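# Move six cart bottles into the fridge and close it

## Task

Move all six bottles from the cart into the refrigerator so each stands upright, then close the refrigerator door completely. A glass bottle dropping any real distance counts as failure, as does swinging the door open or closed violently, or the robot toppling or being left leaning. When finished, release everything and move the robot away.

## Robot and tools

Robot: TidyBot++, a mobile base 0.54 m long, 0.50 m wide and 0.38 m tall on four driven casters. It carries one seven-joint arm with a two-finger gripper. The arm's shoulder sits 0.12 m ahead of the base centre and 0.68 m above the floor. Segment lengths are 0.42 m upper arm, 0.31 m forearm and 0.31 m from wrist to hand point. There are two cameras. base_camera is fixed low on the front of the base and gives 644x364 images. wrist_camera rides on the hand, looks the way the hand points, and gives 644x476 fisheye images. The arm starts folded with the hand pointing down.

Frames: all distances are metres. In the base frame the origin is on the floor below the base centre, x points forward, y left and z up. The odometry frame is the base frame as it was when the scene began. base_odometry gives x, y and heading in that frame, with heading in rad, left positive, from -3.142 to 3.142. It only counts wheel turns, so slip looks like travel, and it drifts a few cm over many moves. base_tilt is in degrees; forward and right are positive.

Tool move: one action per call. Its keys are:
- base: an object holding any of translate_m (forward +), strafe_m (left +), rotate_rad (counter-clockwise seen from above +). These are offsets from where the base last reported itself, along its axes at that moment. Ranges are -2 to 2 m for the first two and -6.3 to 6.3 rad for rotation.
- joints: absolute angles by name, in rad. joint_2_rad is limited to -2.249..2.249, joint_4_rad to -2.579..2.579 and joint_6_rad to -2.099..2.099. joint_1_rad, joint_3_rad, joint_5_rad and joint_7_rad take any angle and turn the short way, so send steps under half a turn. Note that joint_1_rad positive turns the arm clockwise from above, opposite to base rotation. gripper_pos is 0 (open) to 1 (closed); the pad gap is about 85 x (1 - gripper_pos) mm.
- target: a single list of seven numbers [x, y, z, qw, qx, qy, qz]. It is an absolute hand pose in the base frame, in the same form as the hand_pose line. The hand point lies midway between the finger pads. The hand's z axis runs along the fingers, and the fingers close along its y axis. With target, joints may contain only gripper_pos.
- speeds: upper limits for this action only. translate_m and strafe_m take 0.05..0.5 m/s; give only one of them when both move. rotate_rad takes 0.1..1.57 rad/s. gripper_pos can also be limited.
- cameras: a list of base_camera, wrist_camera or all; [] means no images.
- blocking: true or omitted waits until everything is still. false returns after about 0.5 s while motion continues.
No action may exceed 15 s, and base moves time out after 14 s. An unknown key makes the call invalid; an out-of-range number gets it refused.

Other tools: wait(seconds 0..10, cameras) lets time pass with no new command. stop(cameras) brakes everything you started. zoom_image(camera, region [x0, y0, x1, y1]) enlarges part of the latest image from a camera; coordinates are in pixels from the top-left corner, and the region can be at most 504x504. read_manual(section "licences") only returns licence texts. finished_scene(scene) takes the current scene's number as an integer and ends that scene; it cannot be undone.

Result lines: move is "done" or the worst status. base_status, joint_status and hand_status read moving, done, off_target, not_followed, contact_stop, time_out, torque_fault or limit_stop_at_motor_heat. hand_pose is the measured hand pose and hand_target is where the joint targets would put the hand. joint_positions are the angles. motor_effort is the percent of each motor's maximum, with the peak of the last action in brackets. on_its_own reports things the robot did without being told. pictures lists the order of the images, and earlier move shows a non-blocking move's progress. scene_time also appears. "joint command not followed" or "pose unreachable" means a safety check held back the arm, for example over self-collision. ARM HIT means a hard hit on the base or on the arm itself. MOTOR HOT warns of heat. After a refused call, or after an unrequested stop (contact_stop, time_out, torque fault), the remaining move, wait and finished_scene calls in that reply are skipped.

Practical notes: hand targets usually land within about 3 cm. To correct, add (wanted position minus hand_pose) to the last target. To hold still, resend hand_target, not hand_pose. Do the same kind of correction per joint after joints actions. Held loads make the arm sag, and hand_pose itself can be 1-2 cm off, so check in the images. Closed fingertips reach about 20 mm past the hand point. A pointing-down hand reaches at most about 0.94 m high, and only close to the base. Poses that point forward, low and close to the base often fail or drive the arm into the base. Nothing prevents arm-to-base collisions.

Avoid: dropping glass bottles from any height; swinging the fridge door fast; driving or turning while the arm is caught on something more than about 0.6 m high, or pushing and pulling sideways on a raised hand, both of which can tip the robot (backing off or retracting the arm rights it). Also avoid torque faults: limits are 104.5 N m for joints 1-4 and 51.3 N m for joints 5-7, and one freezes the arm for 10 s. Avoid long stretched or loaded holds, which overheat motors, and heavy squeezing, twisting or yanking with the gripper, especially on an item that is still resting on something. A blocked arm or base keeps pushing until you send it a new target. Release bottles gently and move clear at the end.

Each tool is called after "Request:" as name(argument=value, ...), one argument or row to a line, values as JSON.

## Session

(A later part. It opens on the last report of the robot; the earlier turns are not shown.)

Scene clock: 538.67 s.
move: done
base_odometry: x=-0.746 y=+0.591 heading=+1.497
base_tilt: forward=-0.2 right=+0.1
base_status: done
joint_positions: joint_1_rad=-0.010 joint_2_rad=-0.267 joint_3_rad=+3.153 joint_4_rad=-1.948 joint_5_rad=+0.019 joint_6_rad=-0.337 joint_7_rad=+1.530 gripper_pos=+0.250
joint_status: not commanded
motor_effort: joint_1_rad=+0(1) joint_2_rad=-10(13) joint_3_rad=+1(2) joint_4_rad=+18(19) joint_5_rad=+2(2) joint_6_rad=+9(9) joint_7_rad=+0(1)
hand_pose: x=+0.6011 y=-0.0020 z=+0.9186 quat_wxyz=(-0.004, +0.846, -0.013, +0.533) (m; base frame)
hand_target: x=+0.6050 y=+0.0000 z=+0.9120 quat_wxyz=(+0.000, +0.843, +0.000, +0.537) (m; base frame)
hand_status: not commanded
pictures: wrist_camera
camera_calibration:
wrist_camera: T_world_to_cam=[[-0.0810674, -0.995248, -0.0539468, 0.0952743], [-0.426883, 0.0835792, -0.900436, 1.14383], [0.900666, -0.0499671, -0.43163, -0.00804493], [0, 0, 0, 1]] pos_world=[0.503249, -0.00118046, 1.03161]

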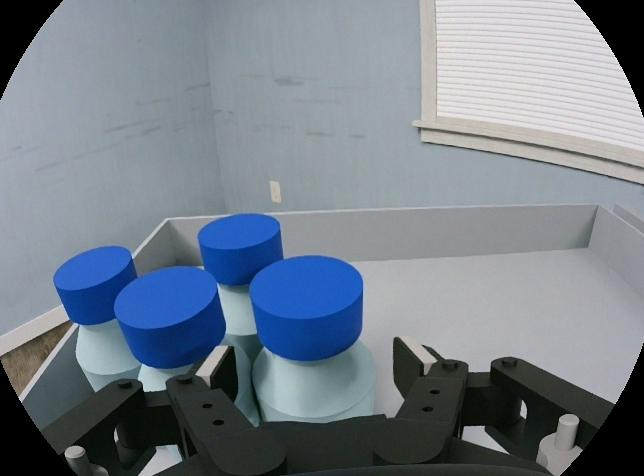

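Request:
move(
  base={"translate_m":0.045},
  joints={"gripper_pos":0.36},
  speeds={"translate_m":0.05},
  cameras=["wrist_camera"],
)

Request:
zoom_image(
  camera="wrist_camera",
  region=[150, 200, 480, 450],
)

Scene clock: 556.17 s.
move: done
base_odometry: x=-0.743 y=+0.636 heading=+1.497
base_tilt: forward=-0.2 right=+0.1
base_status: done
joint_positions: joint_1_rad=-0.010 joint_2_rad=-0.266 joint_3_rad=+3.153 joint_4_rad=-1.948 joint_5_rad=+0.019 joint_6_rad=-0.337 joint_7_rad=+1.530 gripper_pos=+0.360
joint_status: all done
motor_effort: joint_1_rad=+0(1) joint_2_rad=-11(13) joint_3_rad=+1(2) joint_4_rad=+18(18) joint_5_rad=+1(2) joint_6_rad=+9(9) joint_7_rad=+0(1)
hand_pose: x=+0.6016 y=-0.0020 z=+0.9179 quat_wxyz=(-0.004, +0.846, -0.013, +0.532) (m; base frame)
hand_target: x=+0.6050 y=+0.0000 z=+0.9120 quat_wxyz=(+0.000, +0.843, +0.000, +0.537) (m; base frame)
hand_status: not commanded
pictures: wrist_camera
camera_calibration:
wrist_camera: T_world_to_cam=[[-0.081144, -0.995249, -0.0538089, 0.0951934], [-0.428225, 0.0835621, -0.899801, 1.14355], [0.900022, -0.0499712, -0.432971, -0.00715667], [0, 0, 0, 1]] pos_world=[0.503861, -0.00117373, 1.03099]

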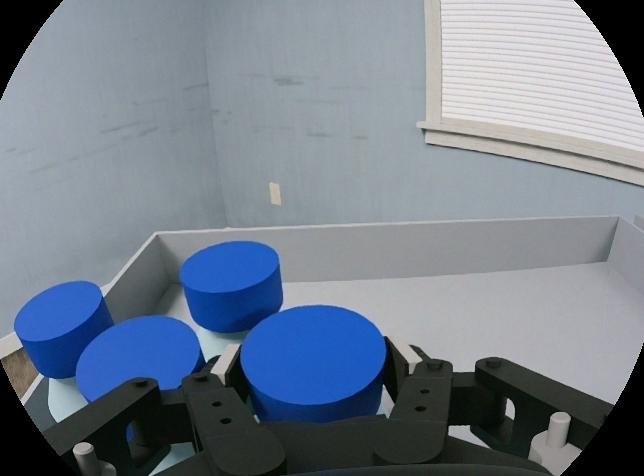

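Scaled by 1.527.

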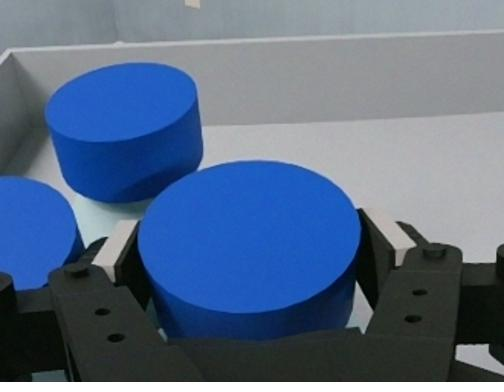

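Request:
move(
  joints={"gripper_pos":0.65},
  cameras=[],
)

Request:
move(
  target=[0.59, 0.0, 1.10, -0.004, 0.846, -0.010, 0.532],
  cameras=["wrist_camera"],
)

Scene clock: 561.40 s.
move: off_target
base_odometry: x=-0.743 y=+0.636 heading=+1.497
base_tilt: forward=-0.2 right=+0.1
base_status: not commanded
joint_positions: joint_1_rad=-0.010 joint_2_rad=-0.266 joint_3_rad=+3.153 joint_4_rad=-1.948 joint_5_rad=+0.019 joint_6_rad=-0.335 joint_7_rad=+1.531 gripper_pos=+0.433
joint_status: gripper_pos off_target (ended at +0.433, target +0.650)
motor_effort: joint_1_rad=+0(1) joint_2_rad=-10(11) joint_3_rad=+1(1) joint_4_rad=+17(19) joint_5_rad=+1(1) joint_6_rad=+8(9) joint_7_rad=-1(1)
hand_pose: x=+0.6018 y=-0.0020 z=+0.9183 quat_wxyz=(-0.004, +0.846, -0.013, +0.533) (m; base frame)
hand_target: x=+0.6050 y=+0.0000 z=+0.9120 quat_wxyz=(+0.000, +0.843, +0.000, +0.537) (m; base frame)
hand_status: not commanded
pictures: none
No camera images: "cameras" was empty.

Scene clock: 563.63 s.
move: off_target
base_odometry: x=-0.743 y=+0.636 heading=+1.497
base_tilt: forward=-0.2 right=+0.1
base_status: not commanded
joint_positions: joint_1_rad=-0.010 joint_2_rad=-0.224 joint_3_rad=+3.153 joint_4_rad=-1.384 joint_5_rad=+0.019 joint_6_rad=-0.880 joint_7_rad=+1.531 gripper_pos=+0.433
joint_status: not commanded
motor_effort: joint_1_rad=+0(1) joint_2_rad=-14(16) joint_3_rad=+1(1) joint_4_rad=+20(23) joint_5_rad=+1(2) joint_6_rad=+11(12) joint_7_rad=+0(1)
hand_pose: x=+0.5918 y=-0.0049 z=+1.0767 quat_wxyz=(-0.002, +0.852, -0.017, +0.523) (m; base frame)
hand_target: x=+0.5900 y=+0.0000 z=+1.1000 quat_wxyz=(-0.004, +0.846, -0.010, +0.532) (m; base frame)
hand_status: off_target (0.024 m and 1.5 deg from the pose sent, 0.182 m and 0.3 deg at the start)
pictures: wrist_camera
camera_calibration:
wrist_camera: T_world_to_cam=[[-0.0919438, -0.994369, -0.0526979, 0.105271], [-0.446075, 0.0884454, -0.890615, 1.28324], [0.89026, -0.0583793, -0.451695, 0.0962297], [0, 0, 0, 1]] pos_world=[0.496432, -0.00320106, 1.19189]

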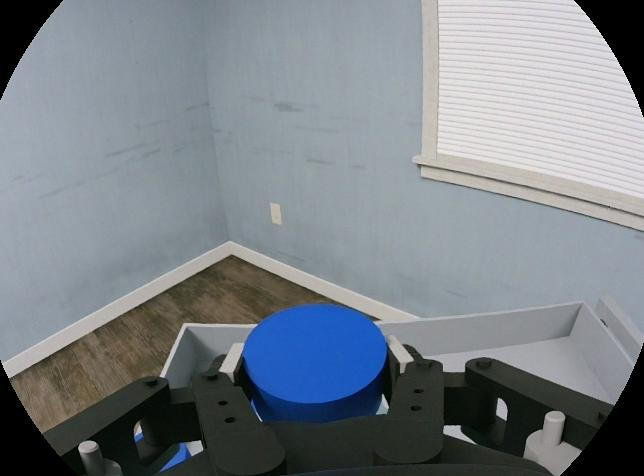

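Request:
move(
  base={"translate_m":-0.36},
  cameras=[],
)

Request:
move(
  base={"translate_m":0.081,"strafe_m":0.342,"rotate_rad":2.39},
  target=[0.48, 0.0, 1.10, -0.004, 0.846, -0.010, 0.532],
  speeds={"rotate_rad":1.2},
  cameras=[],
)

Request:
move(
  base={"translate_m":0.6},
)

Scene clock: 580.77 s.
move: done
base_odometry: x=-0.769 y=+0.277 heading=+1.497
base_tilt: forward=-0.2 right=+0.1
base_status: done
joint_positions: joint_1_rad=-0.010 joint_2_rad=-0.212 joint_3_rad=+3.152 joint_4_rad=-1.381 joint_5_rad=+0.019 joint_6_rad=-0.887 joint_7_rad=+1.531 gripper_pos=+0.433
joint_status: not commanded
motor_effort: joint_1_rad=+0(2) joint_2_rad=-13(18) joint_3_rad=+1(3) joint_4_rad=+19(20) joint_5_rad=+1(3) joint_6_rad=+11(12) joint_7_rad=+1(1)
hand_pose: x=+0.5953 y=-0.0045 z=+1.0712 quat_wxyz=(-0.002, +0.856, -0.017, +0.517) (m; base frame)
hand_target: x=+0.5900 y=+0.0000 z=+1.1000 quat_wxyz=(-0.004, +0.846, -0.010, +0.532) (m; base frame)
hand_status: not commanded
pictures: none
No camera images: "cameras" was empty.

Scene clock: 584.03 s.
move: off_target
base_odometry: x=-1.104 y=+0.383 heading=-2.398
base_tilt: forward=-0.2 right=+0.1
base_status: done
joint_positions: joint_1_rad=-0.003 joint_2_rad=-0.427 joint_3_rad=+3.147 joint_4_rad=-1.426 joint_5_rad=+0.019 joint_6_rad=-0.998 joint_7_rad=+1.531 gripper_pos=+0.433
joint_status: not commanded
motor_effort: joint_1_rad=+0(3) joint_2_rad=-5(16) joint_3_rad=+1(4) joint_4_rad=+18(20) joint_5_rad=+1(2) joint_6_rad=+11(12) joint_7_rad=+0(1)
hand_pose: x=+0.4927 y=-0.0049 z=+1.1063 quat_wxyz=(-0.002, +0.840, -0.018, +0.542) (m; base frame)
hand_target: x=+0.4800 y=+0.0000 z=+1.1000 quat_wxyz=(-0.004, +0.846, -0.010, +0.532) (m; base frame)
hand_status: off_target (0.015 m and 1.6 deg from the pose sent, 0.119 m and 2.2 deg at the start)
pictures: none
No camera images: "cameras" was empty.

Scene clock: 586.43 s.
move: done
base_odometry: x=-1.546 y=-0.023 heading=-2.397
base_tilt: forward=-0.2 right=+0.1
base_status: done
joint_positions: joint_1_rad=-0.003 joint_2_rad=-0.427 joint_3_rad=+3.147 joint_4_rad=-1.429 joint_5_rad=+0.019 joint_6_rad=-1.001 joint_7_rad=+1.531 gripper_pos=+0.433
joint_status: not commanded
motor_effort: joint_1_rad=+0(1) joint_2_rad=-5(10) joint_3_rad=+1(2) joint_4_rad=+19(20) joint_5_rad=+0(2) joint_6_rad=+11(12) joint_7_rad=+0(1)
hand_pose: x=+0.4921 y=-0.0048 z=+1.1040 quat_wxyz=(-0.002, +0.842, -0.018, +0.539) (m; base frame)
hand_target: x=+0.4800 y=+0.0000 z=+1.1000 quat_wxyz=(-0.004, +0.846, -0.010, +0.532) (m; base frame)
hand_status: not commanded
pictures: base_camera, wrist_camera
camera_calibration:
wrist_camera: T_world_to_cam=[[-0.091582, -0.994187, -0.0566114, 0.101723], [-0.412401, 0.0896124, -0.906584, 1.26409], [0.906387, -0.0596802, -0.418211, 0.152321], [0, 0, 0, 1]] pos_world=[0.392567, -0.00305619, 1.21547]

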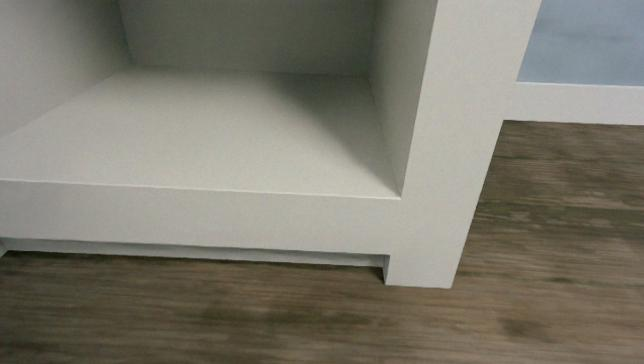

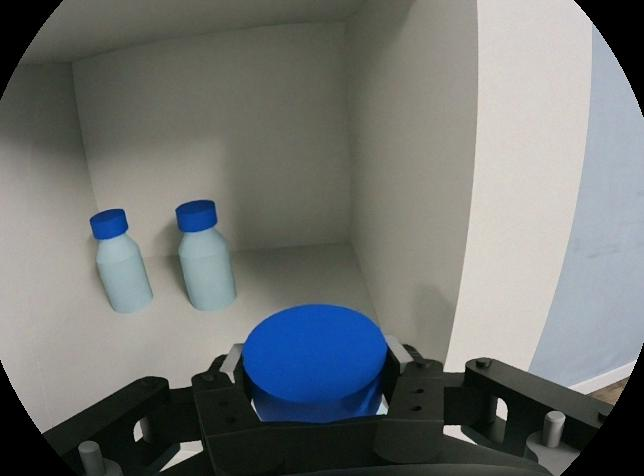

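Request:
move(
  base={"translate_m":0.2,"strafe_m":0.02},
  speeds={"translate_m":0.25},
  cameras=[],
)

Request:
move(
  target=[0.635, 0.0, 1.10, -0.004, 0.843, -0.008, 0.537],
  cameras=["wrist_camera"],
)

Scene clock: 603.20 s.
move: done
base_odometry: x=-1.680 y=-0.173 heading=-2.397
base_tilt: forward=-0.2 right=+0.1
base_status: done
joint_positions: joint_1_rad=-0.003 joint_2_rad=-0.432 joint_3_rad=+3.147 joint_4_rad=-1.429 joint_5_rad=+0.019 joint_6_rad=-1.003 joint_7_rad=+1.531 gripper_pos=+0.433
joint_status: not commanded
motor_effort: joint_1_rad=+0(1) joint_2_rad=-5(9) joint_3_rad=+1(1) joint_4_rad=+18(19) joint_5_rad=+2(2) joint_6_rad=+11(12) joint_7_rad=+0(1)
hand_pose: x=+0.4899 y=-0.0048 z=+1.1053 quat_wxyz=(-0.002, +0.841, -0.018, +0.541) (m; base frame)
hand_target: x=+0.4800 y=+0.0000 z=+1.1000 quat_wxyz=(-0.004, +0.846, -0.010, +0.532) (m; base frame)
hand_status: not commanded
pictures: none
No camera images: "cameras" was empty.

Scene clock: 604.63 s.
move: off_target
base_odometry: x=-1.680 y=-0.173 heading=-2.397
base_tilt: forward=-0.2 right=+0.1
base_status: not commanded
joint_positions: joint_1_rad=-0.004 joint_2_rad=-0.120 joint_3_rad=+3.147 joint_4_rad=-1.325 joint_5_rad=+0.019 joint_6_rad=-0.928 joint_7_rad=+1.531 gripper_pos=+0.433
joint_status: not commanded
motor_effort: joint_1_rad=+0(0) joint_2_rad=-17(19) joint_3_rad=+1(1) joint_4_rad=+19(20) joint_5_rad=+1(2) joint_6_rad=+10(12) joint_7_rad=+0(1)
hand_pose: x=+0.6255 y=-0.0041 z=+1.0464 quat_wxyz=(+0.000, +0.875, -0.017, +0.483) (m; base frame)
hand_target: x=+0.6350 y=+0.0000 z=+1.1000 quat_wxyz=(-0.004, +0.843, -0.008, +0.537) (m; base frame)
hand_status: off_target (0.055 m and 7.2 deg from the pose sent, 0.145 m and 1.2 deg at the start)
pictures: wrist_camera
camera_calibration:
wrist_camera: T_world_to_cam=[[-0.0967208, -0.994406, -0.0424495, 0.0997683], [-0.526279, 0.0872951, -0.845819, 1.27446], [0.844793, -0.059468, -0.531778, 0.164777], [0, 0, 0, 1]] pos_world=[0.541167, -0.00224457, 1.16982]

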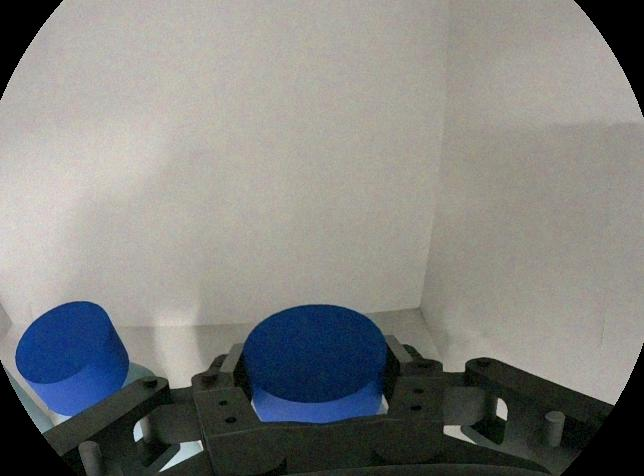

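Request:
move(
  target=[0.635, 0.0, 1.09, -0.004, 0.812, -0.008, 0.584],
  cameras=[],
)

Request:
move(
  target=[0.635, 0.0, 1.07, -0.004, 0.822, -0.008, 0.570],
  cameras=["wrist_camera"],
)

Scene clock: 609.90 s.
move: off_target
base_odometry: x=-1.680 y=-0.173 heading=-2.397
base_tilt: forward=-0.2 right=+0.1
base_status: not commanded
joint_positions: joint_1_rad=-0.004 joint_2_rad=-0.153 joint_3_rad=+3.147 joint_4_rad=-1.449 joint_5_rad=+0.019 joint_6_rad=-0.698 joint_7_rad=+1.531 gripper_pos=+0.433
joint_status: not commanded
motor_effort: joint_1_rad=+0(1) joint_2_rad=-17(18) joint_3_rad=+1(1) joint_4_rad=+20(21) joint_5_rad=+1(2) joint_6_rad=+11(12) joint_7_rad=+0(1)
hand_pose: x=+0.6413 y=-0.0033 z=+1.0549 quat_wxyz=(-0.002, +0.840, -0.015, +0.543) (m; base frame)
hand_target: x=+0.6350 y=+0.0000 z=+1.0900 quat_wxyz=(-0.004, +0.812, -0.008, +0.584) (m; base frame)
hand_status: off_target (0.036 m and 5.8 deg from the pose sent, 0.045 m and 13.7 deg at the start)
pictures: none
No camera images: "cameras" was empty.

Scene clock: 610.53 s.
move: off_target
base_odometry: x=-1.680 y=-0.173 heading=-2.397
base_tilt: forward=-0.2 right=+0.1
base_status: not commanded
joint_positions: joint_1_rad=-0.004 joint_2_rad=-0.156 joint_3_rad=+3.147 joint_4_rad=-1.477 joint_5_rad=+0.019 joint_6_rad=-0.691 joint_7_rad=+1.531 gripper_pos=+0.433
joint_status: not commanded
motor_effort: joint_1_rad=-1(1) joint_2_rad=-16(18) joint_3_rad=+0(1) joint_4_rad=+20(21) joint_5_rad=+0(1) joint_6_rad=+10(12) joint_7_rad=+0(1)
hand_pose: x=+0.6399 y=-0.0033 z=+1.0422 quat_wxyz=(-0.002, +0.845, -0.015, +0.535) (m; base frame)
hand_target: x=+0.6350 y=+0.0000 z=+1.0700 quat_wxyz=(-0.004, +0.822, -0.008, +0.570) (m; base frame)
hand_status: off_target (0.028 m and 4.8 deg from the pose sent, 0.017 m and 3.8 deg at the start)
pictures: wrist_camera
camera_calibration:
wrist_camera: T_world_to_cam=[[-0.0869035, -0.994847, -0.0522222, 0.105759], [-0.421195, 0.0841966, -0.903054, 1.27086], [0.902797, -0.0564829, -0.426341, 0.00346319], [0, 0, 0, 1]] pos_world=[0.541345, -0.00159251, 1.15466]

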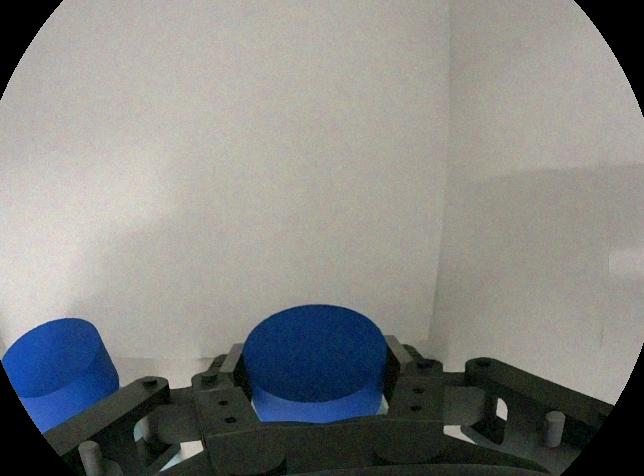

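Lower a bit more to confirm contact, then release and retreat.

Request:
move(
  target=[0.635, 0.0, 1.058, -0.004, 0.823, -0.008, 0.568],
  cameras=[],
)

Request:
move(
  target=[0.635, 0.0, 1.048, -0.004, 0.825, -0.008, 0.565],
  cameras=[],
)

Scene clock: 614.67 s.
move: off_target
base_odometry: x=-1.680 y=-0.173 heading=-2.397
base_tilt: forward=-0.2 right=+0.1
base_status: not commanded
joint_positions: joint_1_rad=-0.004 joint_2_rad=-0.171 joint_3_rad=+3.147 joint_4_rad=-1.507 joint_5_rad=+0.019 joint_6_rad=-0.654 joint_7_rad=+1.531 gripper_pos=+0.433
joint_status: not commanded
motor_effort: joint_1_rad=+0(1) joint_2_rad=-16(16) joint_3_rad=+1(1) joint_4_rad=+19(20) joint_5_rad=+1(1) joint_6_rad=+10(11) joint_7_rad=+0(1)
hand_pose: x=+0.6376 y=-0.0031 z=+1.0427 quat_wxyz=(-0.002, +0.839, -0.014, +0.544) (m; base frame)
hand_target: x=+0.6350 y=+0.0000 z=+1.0580 quat_wxyz=(-0.004, +0.823, -0.008, +0.568) (m; base frame)
hand_status: off_target (0.016 m and 3.3 deg from the pose sent, 0.017 m and 4.6 deg at the start)
pictures: none
No camera images: "cameras" was empty.

Scene clock: 615.30 s.
move: off_target
base_odometry: x=-1.680 y=-0.173 heading=-2.397
base_tilt: forward=-0.2 right=+0.1
base_status: not commanded
joint_positions: joint_1_rad=-0.004 joint_2_rad=-0.181 joint_3_rad=+3.147 joint_4_rad=-1.527 joint_5_rad=+0.019 joint_6_rad=-0.629 joint_7_rad=+1.531 gripper_pos=+0.433
joint_status: not commanded
motor_effort: joint_1_rad=-1(1) joint_2_rad=-13(15) joint_3_rad=+0(1) joint_4_rad=+18(19) joint_5_rad=+1(1) joint_6_rad=+9(10) joint_7_rad=+0(0)
hand_pose: x=+0.6361 y=-0.0030 z=+1.0429 quat_wxyz=(-0.002, +0.835, -0.014, +0.550) (m; base frame)
hand_target: x=+0.6350 y=+0.0000 z=+1.0480 quat_wxyz=(-0.004, +0.825, -0.008, +0.565) (m; base frame)
hand_status: off_target (0.006 m and 2.1 deg from the pose sent, 0.007 m and 2.9 deg at the start)
pictures: none
No camera images: "cameras" was empty.

Request:
move(
  joints={"gripper_pos":0.0},
  cameras=[],
)

Request:
move(
  base={"translate_m":-0.25},
  speeds={"translate_m":0.2},
  cameras=["wrist_camera"],
)

Request:
move(
  base={"translate_m":-0.57},
  target=[0.47, 0.0, 1.06, 0, 0.843, 0, 0.537],
  cameras=[],
)

Request:
move(
  base={"translate_m":-0.122,"strafe_m":-0.162,"rotate_rad":-2.762},
  joints={"gripper_pos":0.3},
  target=[0.60, 0.0, 0.95, 0, 0.843, 0, 0.537],
)

Request:
zoom_image(
  camera="wrist_camera",
  region=[150, 180, 480, 430],
)

Scene clock: 630.03 s.
move: done
base_odometry: x=-1.680 y=-0.173 heading=-2.397
base_tilt: forward=-0.2 right=+0.1
base_status: not commanded
joint_positions: joint_1_rad=-0.004 joint_2_rad=-0.181 joint_3_rad=+3.147 joint_4_rad=-1.528 joint_5_rad=+0.019 joint_6_rad=-0.628 joint_7_rad=+1.531 gripper_pos=+0.000
joint_status: all done
motor_effort: joint_1_rad=+0(1) joint_2_rad=-12(14) joint_3_rad=+1(1) joint_4_rad=+18(18) joint_5_rad=+2(2) joint_6_rad=+8(10) joint_7_rad=+1(1)
hand_pose: x=+0.6362 y=-0.0030 z=+1.0428 quat_wxyz=(-0.002, +0.835, -0.014, +0.551) (m; base frame)
hand_target: x=+0.6350 y=+0.0000 z=+1.0480 quat_wxyz=(-0.004, +0.825, -0.008, +0.565) (m; base frame)
hand_status: not commanded
pictures: none
No camera images: "cameras" was empty.

Scene clock: 631.97 s.
move: done
base_odometry: x=-1.495 y=-0.004 heading=-2.398
base_tilt: forward=-0.2 right=+0.1
base_status: done
joint_positions: joint_1_rad=-0.004 joint_2_rad=-0.197 joint_3_rad=+3.147 joint_4_rad=-1.529 joint_5_rad=+0.019 joint_6_rad=-0.626 joint_7_rad=+1.531 gripper_pos=+0.000
joint_status: not commanded
motor_effort: joint_1_rad=+0(1) joint_2_rad=-12(18) joint_3_rad=+0(2) joint_4_rad=+18(18) joint_5_rad=+1(2) joint_6_rad=+9(9) joint_7_rad=+0(1)
hand_pose: x=+0.6302 y=-0.0032 z=+1.0512 quat_wxyz=(-0.002, +0.830, -0.014, +0.558) (m; base frame)
hand_target: x=+0.6350 y=+0.0000 z=+1.0480 quat_wxyz=(-0.004, +0.825, -0.008, +0.565) (m; base frame)
hand_status: not commanded
pictures: wrist_camera
camera_calibration:
wrist_camera: T_world_to_cam=[[-0.0832116, -0.994917, -0.0567113, 0.107801], [-0.372179, 0.0838179, -0.924369, 1.26643], [0.924423, -0.0558115, -0.377262, -0.0491745], [0, 0, 0, 1]] pos_world=[0.525767, -0.00164074, 1.15821]

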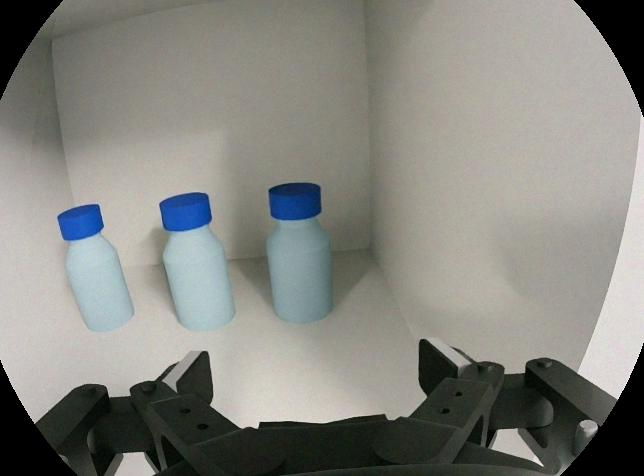

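Scene clock: 634.33 s.
move: off_target
base_odometry: x=-1.076 y=+0.382 heading=-2.398
base_tilt: forward=-0.2 right=+0.1
base_status: done
joint_positions: joint_1_rad=-0.004 joint_2_rad=-0.531 joint_3_rad=+3.147 joint_4_rad=-1.586 joint_5_rad=+0.019 joint_6_rad=-0.867 joint_7_rad=+1.531 gripper_pos=+0.000
joint_status: not commanded
motor_effort: joint_1_rad=+0(1) joint_2_rad=-1(18) joint_3_rad=+1(2) joint_4_rad=+16(19) joint_5_rad=+1(2) joint_6_rad=+9(9) joint_7_rad=+0(1)
hand_pose: x=+0.4716 y=-0.0045 z=+1.0927 quat_wxyz=(-0.003, +0.819, -0.017, +0.573) (m; base frame)
hand_target: x=+0.4700 y=+0.0000 z=+1.0600 quat_wxyz=(+0.000, +0.843, +0.000, +0.537) (m; base frame)
hand_status: off_target (0.033 m and 5.3 deg from the pose sent, 0.160 m and 3.3 deg at the start)
pictures: none
No camera images: "cameras" was empty.

Scene clock: 637.53 s.
move: off_target
base_odometry: x=-1.096 y=+0.584 heading=+1.124
base_tilt: forward=-0.2 right=+0.1
base_status: done
joint_positions: joint_1_rad=-0.005 joint_2_rad=-0.274 joint_3_rad=+3.151 joint_4_rad=-1.844 joint_5_rad=+0.019 joint_6_rad=-0.467 joint_7_rad=+1.531 gripper_pos=+0.300
joint_status: all done
motor_effort: joint_1_rad=+0(1) joint_2_rad=-11(15) joint_3_rad=+1(4) joint_4_rad=+18(19) joint_5_rad=+1(2) joint_6_rad=+9(9) joint_7_rad=+0(1)
hand_pose: x=+0.5976 y=-0.0038 z=+0.9473 quat_wxyz=(-0.003, +0.851, -0.015, +0.525) (m; base frame)
hand_target: x=+0.6000 y=+0.0000 z=+0.9500 quat_wxyz=(+0.000, +0.843, +0.000, +0.537) (m; base frame)
hand_status: off_target (0.005 m and 2.4 deg from the pose sent, 0.192 m and 5.3 deg at the start)
pictures: base_camera, wrist_camera
camera_calibration:
wrist_camera: T_world_to_cam=[[-0.0867131, -0.994907, -0.0513954, 0.0956929], [-0.443547, 0.0847498, -0.892235, 1.17054], [0.892046, -0.0545722, -0.448637, 0.0286625], [0, 0, 0, 1]] pos_world=[0.501919, -0.00243325, 1.06217]

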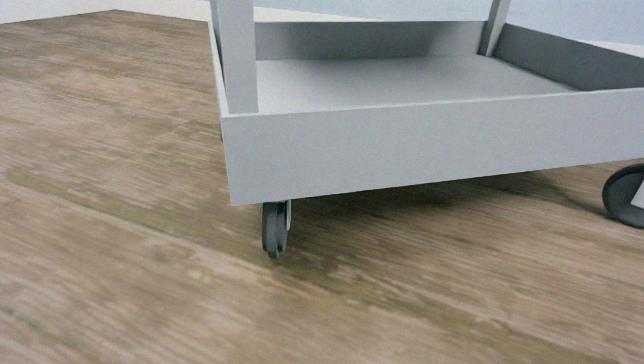

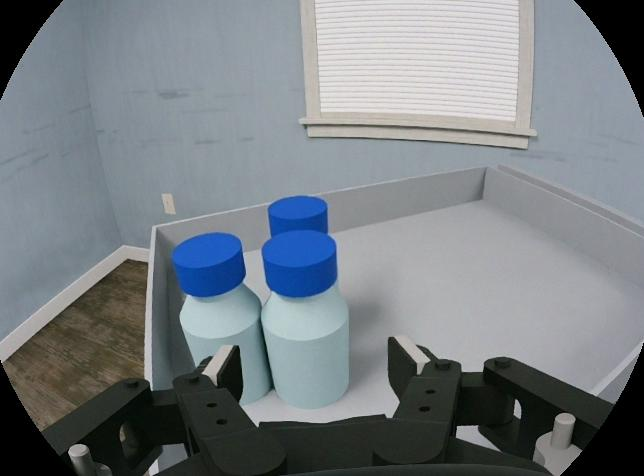

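Scaled by 1.527.

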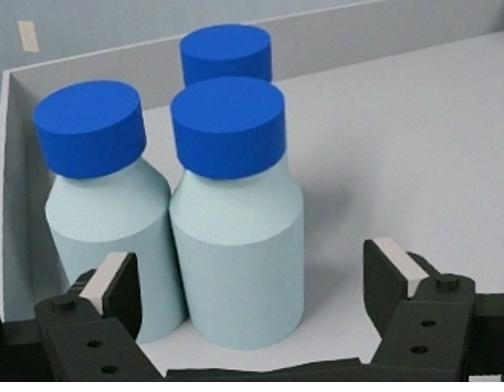

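Request:
move(
  base={"strafe_m":0.066,"rotate_rad":-0.09},
  target=[0.605, 0.0, 0.912, 0, 0.843, 0, 0.537],
  cameras=["wrist_camera"],
)

Request:
zoom_image(
  camera="wrist_camera",
  region=[150, 180, 480, 430],
)

Scene clock: 649.17 s.
move: done
base_odometry: x=-1.155 y=+0.612 heading=+1.033
base_tilt: forward=-0.2 right=+0.1
base_status: done
joint_positions: joint_1_rad=-0.006 joint_2_rad=-0.273 joint_3_rad=+3.152 joint_4_rad=-1.950 joint_5_rad=+0.019 joint_6_rad=-0.342 joint_7_rad=+1.531 gripper_pos=+0.300
joint_status: not commanded
motor_effort: joint_1_rad=+0(2) joint_2_rad=-10(12) joint_3_rad=+1(3) joint_4_rad=+18(19) joint_5_rad=+1(2) joint_6_rad=+8(10) joint_7_rad=+0(1)
hand_pose: x=+0.5989 y=-0.0031 z=+0.9189 quat_wxyz=(-0.004, +0.846, -0.014, +0.532) (m; base frame)
hand_target: x=+0.6050 y=+0.0000 z=+0.9120 quat_wxyz=(+0.000, +0.843, +0.000, +0.537) (m; base frame)
hand_status: done (0.010 m and 1.7 deg from the pose sent, 0.036 m and 2.4 deg at the start)
pictures: wrist_camera
camera_calibration:
wrist_camera: T_world_to_cam=[[-0.0834416, -0.995097, -0.0530966, 0.09468], [-0.427998, 0.0839046, -0.899876, 1.14333], [0.899919, -0.0523619, -0.432901, -0.00432771], [0, 0, 0, 1]] pos_world=[0.501139, -0.0019416, 1.03201]

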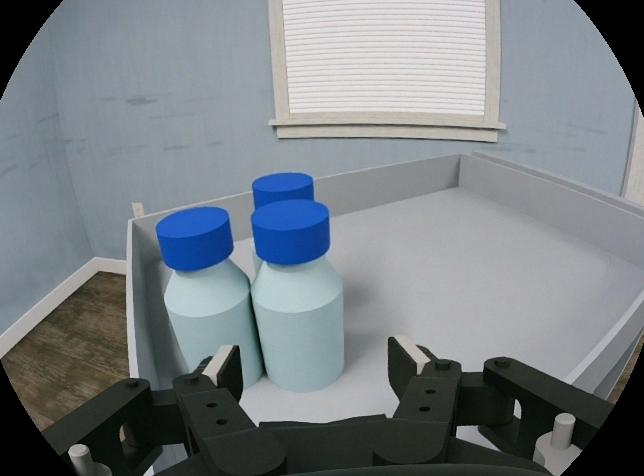

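Scaled by 1.527.

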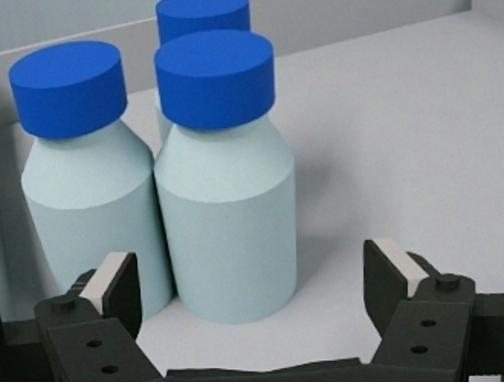

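Request:
move(
  base={"translate_m":0.095,"strafe_m":0.005},
  joints={"gripper_pos":0.34},
  speeds={"translate_m":0.1},
  cameras=["wrist_camera"],
)

Request:
zoom_image(
  camera="wrist_camera",
  region=[150, 200, 480, 450],
)

Scene clock: 657.07 s.
move: done
base_odometry: x=-1.111 y=+0.697 heading=+1.033
base_tilt: forward=-0.2 right=+0.1
base_status: done
joint_positions: joint_1_rad=-0.006 joint_2_rad=-0.266 joint_3_rad=+3.152 joint_4_rad=-1.950 joint_5_rad=+0.019 joint_6_rad=-0.339 joint_7_rad=+1.531 gripper_pos=+0.340
joint_status: all done
motor_effort: joint_1_rad=+0(1) joint_2_rad=-10(12) joint_3_rad=+1(1) joint_4_rad=+18(18) joint_5_rad=+1(2) joint_6_rad=+9(9) joint_7_rad=+1(1)
hand_pose: x=+0.6008 y=-0.0030 z=+0.9167 quat_wxyz=(-0.003, +0.847, -0.013, +0.531) (m; base frame)
hand_target: x=+0.6050 y=+0.0000 z=+0.9120 quat_wxyz=(+0.000, +0.843, +0.000, +0.537) (m; base frame)
hand_status: not commanded
pictures: wrist_camera
camera_calibration:
wrist_camera: T_world_to_cam=[[-0.0835359, -0.995104, -0.0528137, 0.0945511], [-0.430586, 0.0838407, -0.898647, 1.14267], [0.898676, -0.0523285, -0.435481, -0.00389396], [0, 0, 0, 1]] pos_world=[0.503415, -0.00191777, 1.03016]

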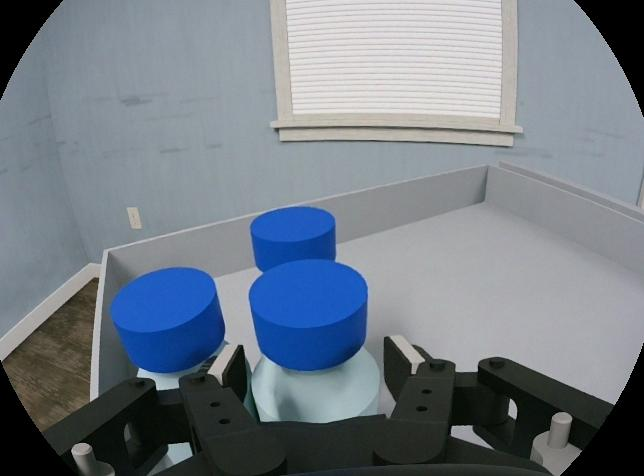

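Scaled by 1.527.

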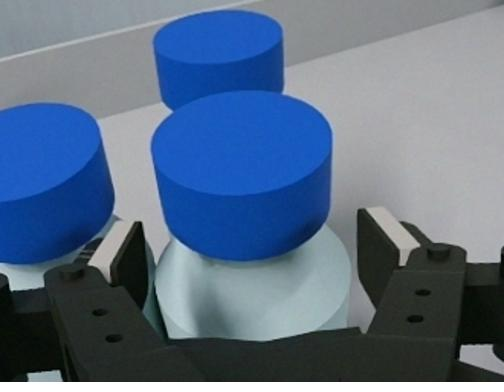

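Request:
move(
  base={"translate_m":0.038},
  speeds={"translate_m":0.05},
  cameras=["wrist_camera"],
)

Request:
move(
  joints={"gripper_pos":0.65},
  cameras=[],
)

Request:
move(
  target=[0.59, 0.0, 1.10, -0.004, 0.846, -0.010, 0.532],
  cameras=["wrist_camera"],
)

Scene clock: 666.07 s.
move: done
base_odometry: x=-1.092 y=+0.730 heading=+1.033
base_tilt: forward=-0.2 right=+0.1
base_status: done
joint_positions: joint_1_rad=-0.006 joint_2_rad=-0.265 joint_3_rad=+3.152 joint_4_rad=-1.950 joint_5_rad=+0.019 joint_6_rad=-0.338 joint_7_rad=+1.531 gripper_pos=+0.340
joint_status: not commanded
motor_effort: joint_1_rad=+0(1) joint_2_rad=-11(13) joint_3_rad=+1(2) joint_4_rad=+18(18) joint_5_rad=+1(2) joint_6_rad=+8(9) joint_7_rad=+0(1)
hand_pose: x=+0.6011 y=-0.0030 z=+0.9163 quat_wxyz=(-0.003, +0.847, -0.013, +0.531) (m; base frame)
hand_target: x=+0.6050 y=+0.0000 z=+0.9120 quat_wxyz=(+0.000, +0.843, +0.000, +0.537) (m; base frame)
hand_status: not commanded
pictures: wrist_camera
camera_calibration:
wrist_camera: T_world_to_cam=[[-0.0835667, -0.995105, -0.0527489, 0.0945166], [-0.431208, 0.083832, -0.898349, 1.14253], [0.898374, -0.0523263, -0.436103, -0.00358778], [0, 0, 0, 1]] pos_world=[0.503792, -0.00191454, 1.02981]

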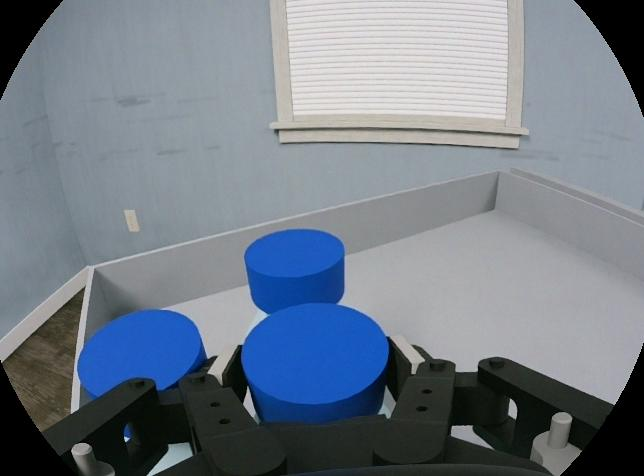

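Scene clock: 666.77 s.
move: off_target
base_odometry: x=-1.092 y=+0.730 heading=+1.033
base_tilt: forward=-0.2 right=+0.1
base_status: not commanded
joint_positions: joint_1_rad=-0.006 joint_2_rad=-0.265 joint_3_rad=+3.152 joint_4_rad=-1.950 joint_5_rad=+0.019 joint_6_rad=-0.337 joint_7_rad=+1.531 gripper_pos=+0.432
joint_status: gripper_pos off_target (ended at +0.432, target +0.650)
motor_effort: joint_1_rad=+0(0) joint_2_rad=-11(11) joint_3_rad=+1(1) joint_4_rad=+18(19) joint_5_rad=-1(1) joint_6_rad=+8(10) joint_7_rad=+0(1)
hand_pose: x=+0.6013 y=-0.0030 z=+0.9167 quat_wxyz=(-0.003, +0.847, -0.013, +0.531) (m; base frame)
hand_target: x=+0.6050 y=+0.0000 z=+0.9120 quat_wxyz=(+0.000, +0.843, +0.000, +0.537) (m; base frame)
hand_status: not commanded
pictures: none
No camera images: "cameras" was empty.

Scene clock: 669.00 s.
move: off_target
base_odometry: x=-1.092 y=+0.730 heading=+1.033
base_tilt: forward=-0.2 right=+0.1
base_status: not commanded
joint_positions: joint_1_rad=-0.006 joint_2_rad=-0.216 joint_3_rad=+3.152 joint_4_rad=-1.396 joint_5_rad=+0.019 joint_6_rad=-0.887 joint_7_rad=+1.531 gripper_pos=+0.432
joint_status: not commanded
motor_effort: joint_1_rad=+0(0) joint_2_rad=-15(18) joint_3_rad=+0(1) joint_4_rad=+21(24) joint_5_rad=+1(2) joint_6_rad=+13(14) joint_7_rad=+1(1)
hand_pose: x=+0.5932 y=-0.0058 z=+1.0646 quat_wxyz=(-0.001, +0.859, -0.018, +0.512) (m; base frame)
hand_target: x=+0.5900 y=+0.0000 z=+1.1000 quat_wxyz=(-0.004, +0.846, -0.010, +0.532) (m; base frame)
hand_status: off_target (0.036 m and 2.9 deg from the pose sent, 0.184 m and 0.4 deg at the start)
pictures: wrist_camera
camera_calibration:
wrist_camera: T_world_to_cam=[[-0.0956052, -0.994182, -0.0496068, 0.102688], [-0.469506, 0.0889811, -0.878434, 1.27403], [0.877738, -0.0606922, -0.475281, 0.12196], [0, 0, 0, 1]] pos_world=[0.500931, -0.00387173, 1.18221]

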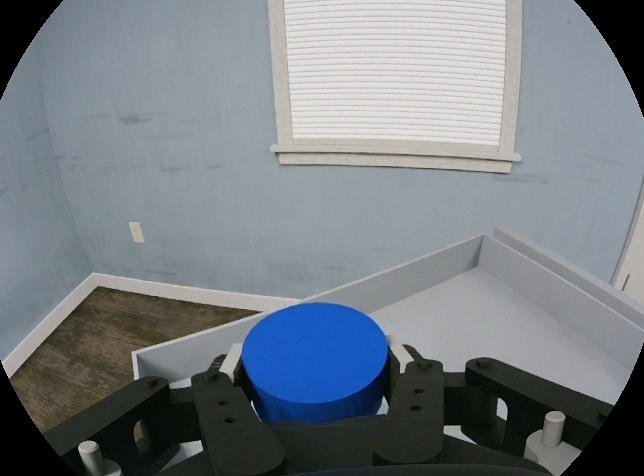

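Request:
move(
  base={"translate_m":-0.4},
  cameras=[],
)

Request:
move(
  base={"translate_m":0.09,"strafe_m":-0.185,"rotate_rad":2.853},
  target=[0.47, 0.0, 1.11, -0.004, 0.840, -0.005, 0.542],
  speeds={"rotate_rad":1.2},
  cameras=[],
)

Request:
move(
  base={"translate_m":0.67},
)

Scene clock: 692.13 s.
move: done
base_odometry: x=-1.297 y=+0.386 heading=+1.032
base_tilt: forward=-0.2 right=+0.1
base_status: done
joint_positions: joint_1_rad=-0.006 joint_2_rad=-0.205 joint_3_rad=+3.151 joint_4_rad=-1.391 joint_5_rad=+0.019 joint_6_rad=-0.896 joint_7_rad=+1.531 gripper_pos=+0.432
joint_status: not commanded
motor_effort: joint_1_rad=+0(2) joint_2_rad=-15(21) joint_3_rad=+0(3) joint_4_rad=+21(22) joint_5_rad=+1(2) joint_6_rad=+13(14) joint_7_rad=+1(1)
hand_pose: x=+0.5961 y=-0.0056 z=+1.0593 quat_wxyz=(-0.001, +0.863, -0.018, +0.505) (m; base frame)
hand_target: x=+0.5900 y=+0.0000 z=+1.1000 quat_wxyz=(-0.004, +0.846, -0.010, +0.532) (m; base frame)
hand_status: not commanded
pictures: none
No camera images: "cameras" was empty.

Scene clock: 695.70 s.
move: off_target
base_odometry: x=-1.092 y=+0.368 heading=-2.399
base_tilt: forward=-0.2 right=+0.1
base_status: done
joint_positions: joint_1_rad=-0.006 joint_2_rad=-0.452 joint_3_rad=+3.150 joint_4_rad=-1.424 joint_5_rad=+0.019 joint_6_rad=-1.011 joint_7_rad=+1.531 gripper_pos=+0.432
joint_status: not commanded
motor_effort: joint_1_rad=+0(1) joint_2_rad=-4(18) joint_3_rad=+1(3) joint_4_rad=+20(22) joint_5_rad=+1(2) joint_6_rad=+14(14) joint_7_rad=+0(1)
hand_pose: x=+0.4803 y=-0.0059 z=+1.1125 quat_wxyz=(-0.003, +0.837, -0.019, +0.547) (m; base frame)
hand_target: x=+0.4700 y=+0.0000 z=+1.1100 quat_wxyz=(-0.004, +0.840, -0.005, +0.542) (m; base frame)
hand_status: off_target (0.012 m and 1.7 deg from the pose sent, 0.136 m and 5.2 deg at the start)
pictures: none
No camera images: "cameras" was empty.

Scene clock: 698.20 s.
move: done
base_odometry: x=-1.586 y=-0.085 heading=-2.399
base_tilt: forward=-0.2 right=+0.1
base_status: done
joint_positions: joint_1_rad=-0.006 joint_2_rad=-0.443 joint_3_rad=+3.150 joint_4_rad=-1.430 joint_5_rad=+0.019 joint_6_rad=-1.016 joint_7_rad=+1.531 gripper_pos=+0.432
joint_status: not commanded
motor_effort: joint_1_rad=+0(1) joint_2_rad=-6(10) joint_3_rad=+1(2) joint_4_rad=+20(21) joint_5_rad=+1(2) joint_6_rad=+14(15) joint_7_rad=+0(1)
hand_pose: x=+0.4836 y=-0.0059 z=+1.1051 quat_wxyz=(-0.002, +0.842, -0.019, +0.539) (m; base frame)
hand_target: x=+0.4700 y=+0.0000 z=+1.1100 quat_wxyz=(-0.004, +0.840, -0.005, +0.542) (m; base frame)
hand_status: not commanded
pictures: base_camera, wrist_camera
camera_calibration:
wrist_camera: T_world_to_cam=[[-0.0924718, -0.994017, -0.0581379, 0.102107], [-0.412004, 0.0913526, -0.906591, 1.26155], [0.906478, -0.059881, -0.417986, 0.160151], [0, 0, 0, 1]] pos_world=[0.384032, -0.00416, 1.21659]

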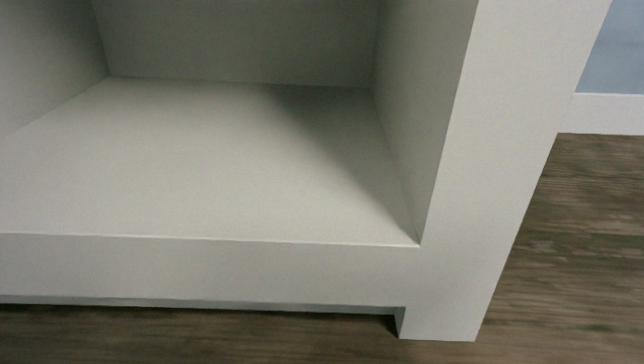

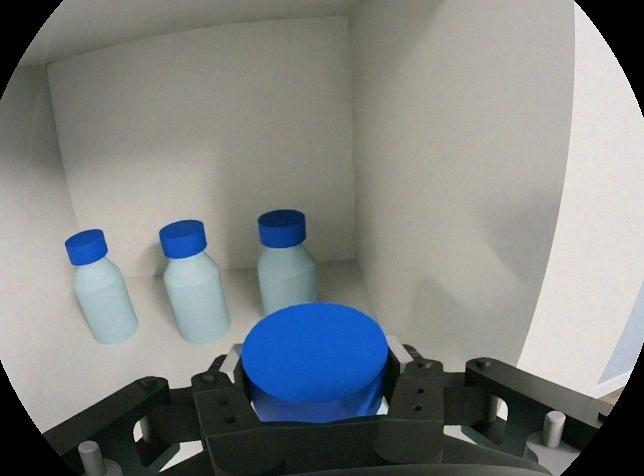

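Request:
move(
  target=[0.625, 0.005, 1.10, -0.004, 0.815, -0.004, 0.580],
  cameras=[],
)

Request:
move(
  target=[0.625, 0.005, 1.08, -0.004, 0.815, -0.004, 0.580],
  cameras=["wrist_camera"],
)

Scene clock: 709.47 s.
move: off_target
base_odometry: x=-1.586 y=-0.085 heading=-2.399
base_tilt: forward=-0.2 right=+0.1
base_status: not commanded
joint_positions: joint_1_rad=-0.006 joint_2_rad=-0.175 joint_3_rad=+3.150 joint_4_rad=-1.431 joint_5_rad=+0.019 joint_6_rad=-0.765 joint_7_rad=+1.531 gripper_pos=+0.432
joint_status: not commanded
motor_effort: joint_1_rad=+0(1) joint_2_rad=-18(21) joint_3_rad=+1(1) joint_4_rad=+22(23) joint_5_rad=+1(2) joint_6_rad=+13(14) joint_7_rad=+0(1)
hand_pose: x=+0.6251 y=-0.0044 z=+1.0582 quat_wxyz=(-0.002, +0.847, -0.016, +0.532) (m; base frame)
hand_target: x=+0.6250 y=+0.0050 z=+1.1000 quat_wxyz=(-0.004, +0.815, -0.004, +0.580) (m; base frame)
hand_status: off_target (0.043 m and 6.8 deg from the pose sent, 0.142 m and 5.8 deg at the start)
pictures: none
No camera images: "cameras" was empty.

Scene clock: 710.30 s.
move: off_target
base_odometry: x=-1.586 y=-0.085 heading=-2.399
base_tilt: forward=-0.2 right=+0.1
base_status: not commanded
joint_positions: joint_1_rad=-0.006 joint_2_rad=-0.178 joint_3_rad=+3.150 joint_4_rad=-1.496 joint_5_rad=+0.019 joint_6_rad=-0.696 joint_7_rad=+1.531 gripper_pos=+0.432
joint_status: not commanded
motor_effort: joint_1_rad=+0(0) joint_2_rad=-16(18) joint_3_rad=+1(1) joint_4_rad=+22(23) joint_5_rad=+1(1) joint_6_rad=+13(13) joint_7_rad=+1(1)
hand_pose: x=+0.6303 y=-0.0041 z=+1.0409 quat_wxyz=(-0.002, +0.845, -0.015, +0.534) (m; base frame)
hand_target: x=+0.6250 y=+0.0050 z=+1.0800 quat_wxyz=(-0.004, +0.815, -0.004, +0.580) (m; base frame)
hand_status: off_target (0.041 m and 6.4 deg from the pose sent, 0.024 m and 6.8 deg at the start)
pictures: wrist_camera
camera_calibration:
wrist_camera: T_world_to_cam=[[-0.0881736, -0.994724, -0.0524333, 0.10502], [-0.423564, 0.0850836, -0.901862, 1.2659], [0.901565, -0.0573115, -0.428831, 0.0148713], [0, 0, 0, 1]] pos_world=[0.532044, -0.00238915, 1.15355]

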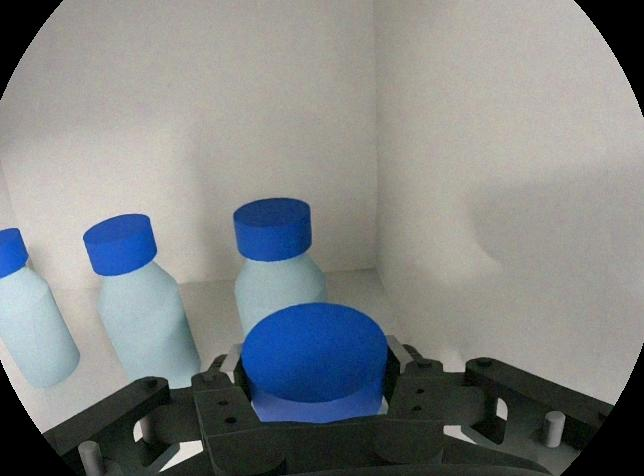

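Request:
move(
  target=[0.625, 0.005, 1.066, -0.004, 0.817, -0.004, 0.577],
  cameras=[],
)

Request:
move(
  target=[0.625, 0.005, 1.054, -0.004, 0.82, -0.004, 0.572],
  cameras=[],
)

Request:
move(
  target=[0.625, 0.005, 1.046, -0.004, 0.82, -0.004, 0.572],
  cameras=["wrist_camera"],
)

Scene clock: 718.47 s.
move: off_target
base_odometry: x=-1.586 y=-0.085 heading=-2.399
base_tilt: forward=-0.2 right=+0.1
base_status: not commanded
joint_positions: joint_1_rad=-0.006 joint_2_rad=-0.192 joint_3_rad=+3.150 joint_4_rad=-1.528 joint_5_rad=+0.019 joint_6_rad=-0.655 joint_7_rad=+1.531 gripper_pos=+0.432
joint_status: not commanded
motor_effort: joint_1_rad=+0(0) joint_2_rad=-15(17) joint_3_rad=+1(1) joint_4_rad=+20(22) joint_5_rad=+1(2) joint_6_rad=+11(13) joint_7_rad=+0(1)
hand_pose: x=+0.6286 y=-0.0040 z=+1.0413 quat_wxyz=(-0.002, +0.839, -0.015, +0.544) (m; base frame)
hand_target: x=+0.6250 y=+0.0050 z=+1.0660 quat_wxyz=(-0.004, +0.817, -0.004, +0.577) (m; base frame)
hand_status: off_target (0.026 m and 4.7 deg from the pose sent, 0.027 m and 6.0 deg at the start)
pictures: none
No camera images: "cameras" was empty.

Scene clock: 719.10 s.
move: off_target
base_odometry: x=-1.586 y=-0.085 heading=-2.399
base_tilt: forward=-0.2 right=+0.1
base_status: not commanded
joint_positions: joint_1_rad=-0.006 joint_2_rad=-0.202 joint_3_rad=+3.150 joint_4_rad=-1.548 joint_5_rad=+0.019 joint_6_rad=-0.630 joint_7_rad=+1.531 gripper_pos=+0.432
joint_status: not commanded
motor_effort: joint_1_rad=+0(1) joint_2_rad=-13(15) joint_3_rad=+1(1) joint_4_rad=+19(20) joint_5_rad=+1(1) joint_6_rad=+10(11) joint_7_rad=+0(1)
hand_pose: x=+0.6270 y=-0.0039 z=+1.0415 quat_wxyz=(-0.002, +0.835, -0.015, +0.550) (m; base frame)
hand_target: x=+0.6250 y=+0.0050 z=+1.0540 quat_wxyz=(-0.004, +0.820, -0.004, +0.572) (m; base frame)
hand_status: off_target (0.015 m and 3.2 deg from the pose sent, 0.016 m and 4.0 deg at the start)
pictures: none
No camera images: "cameras" was empty.

Scene clock: 719.73 s.
move: off_target
base_odometry: x=-1.586 y=-0.085 heading=-2.399
base_tilt: forward=-0.2 right=+0.1
base_status: not commanded
joint_positions: joint_1_rad=-0.006 joint_2_rad=-0.213 joint_3_rad=+3.150 joint_4_rad=-1.572 joint_5_rad=+0.019 joint_6_rad=-0.600 joint_7_rad=+1.531 gripper_pos=+0.432
joint_status: not commanded
motor_effort: joint_1_rad=-1(1) joint_2_rad=-13(13) joint_3_rad=+1(1) joint_4_rad=+18(19) joint_5_rad=+1(2) joint_6_rad=+10(10) joint_7_rad=+0(1)
hand_pose: x=+0.6255 y=-0.0037 z=+1.0417 quat_wxyz=(-0.003, +0.830, -0.014, +0.558) (m; base frame)
hand_target: x=+0.6250 y=+0.0050 z=+1.0460 quat_wxyz=(-0.004, +0.820, -0.004, +0.572) (m; base frame)
hand_status: off_target (0.010 m and 2.3 deg from the pose sent, 0.010 m and 3.2 deg at the start)
pictures: wrist_camera
camera_calibration:
wrist_camera: T_world_to_cam=[[-0.0833122, -0.994891, -0.0570254, 0.106799], [-0.372027, 0.0841386, -0.924401, 1.25588], [0.924475, -0.0557989, -0.377136, -0.0486117], [0, 0, 0, 1]] pos_world=[0.521058, -0.00212732, 1.14869]

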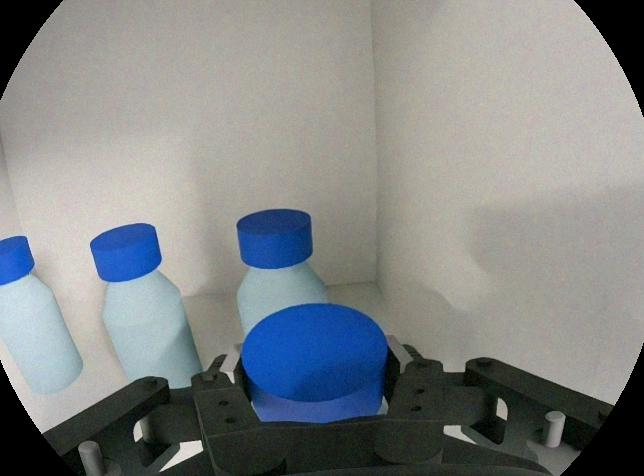

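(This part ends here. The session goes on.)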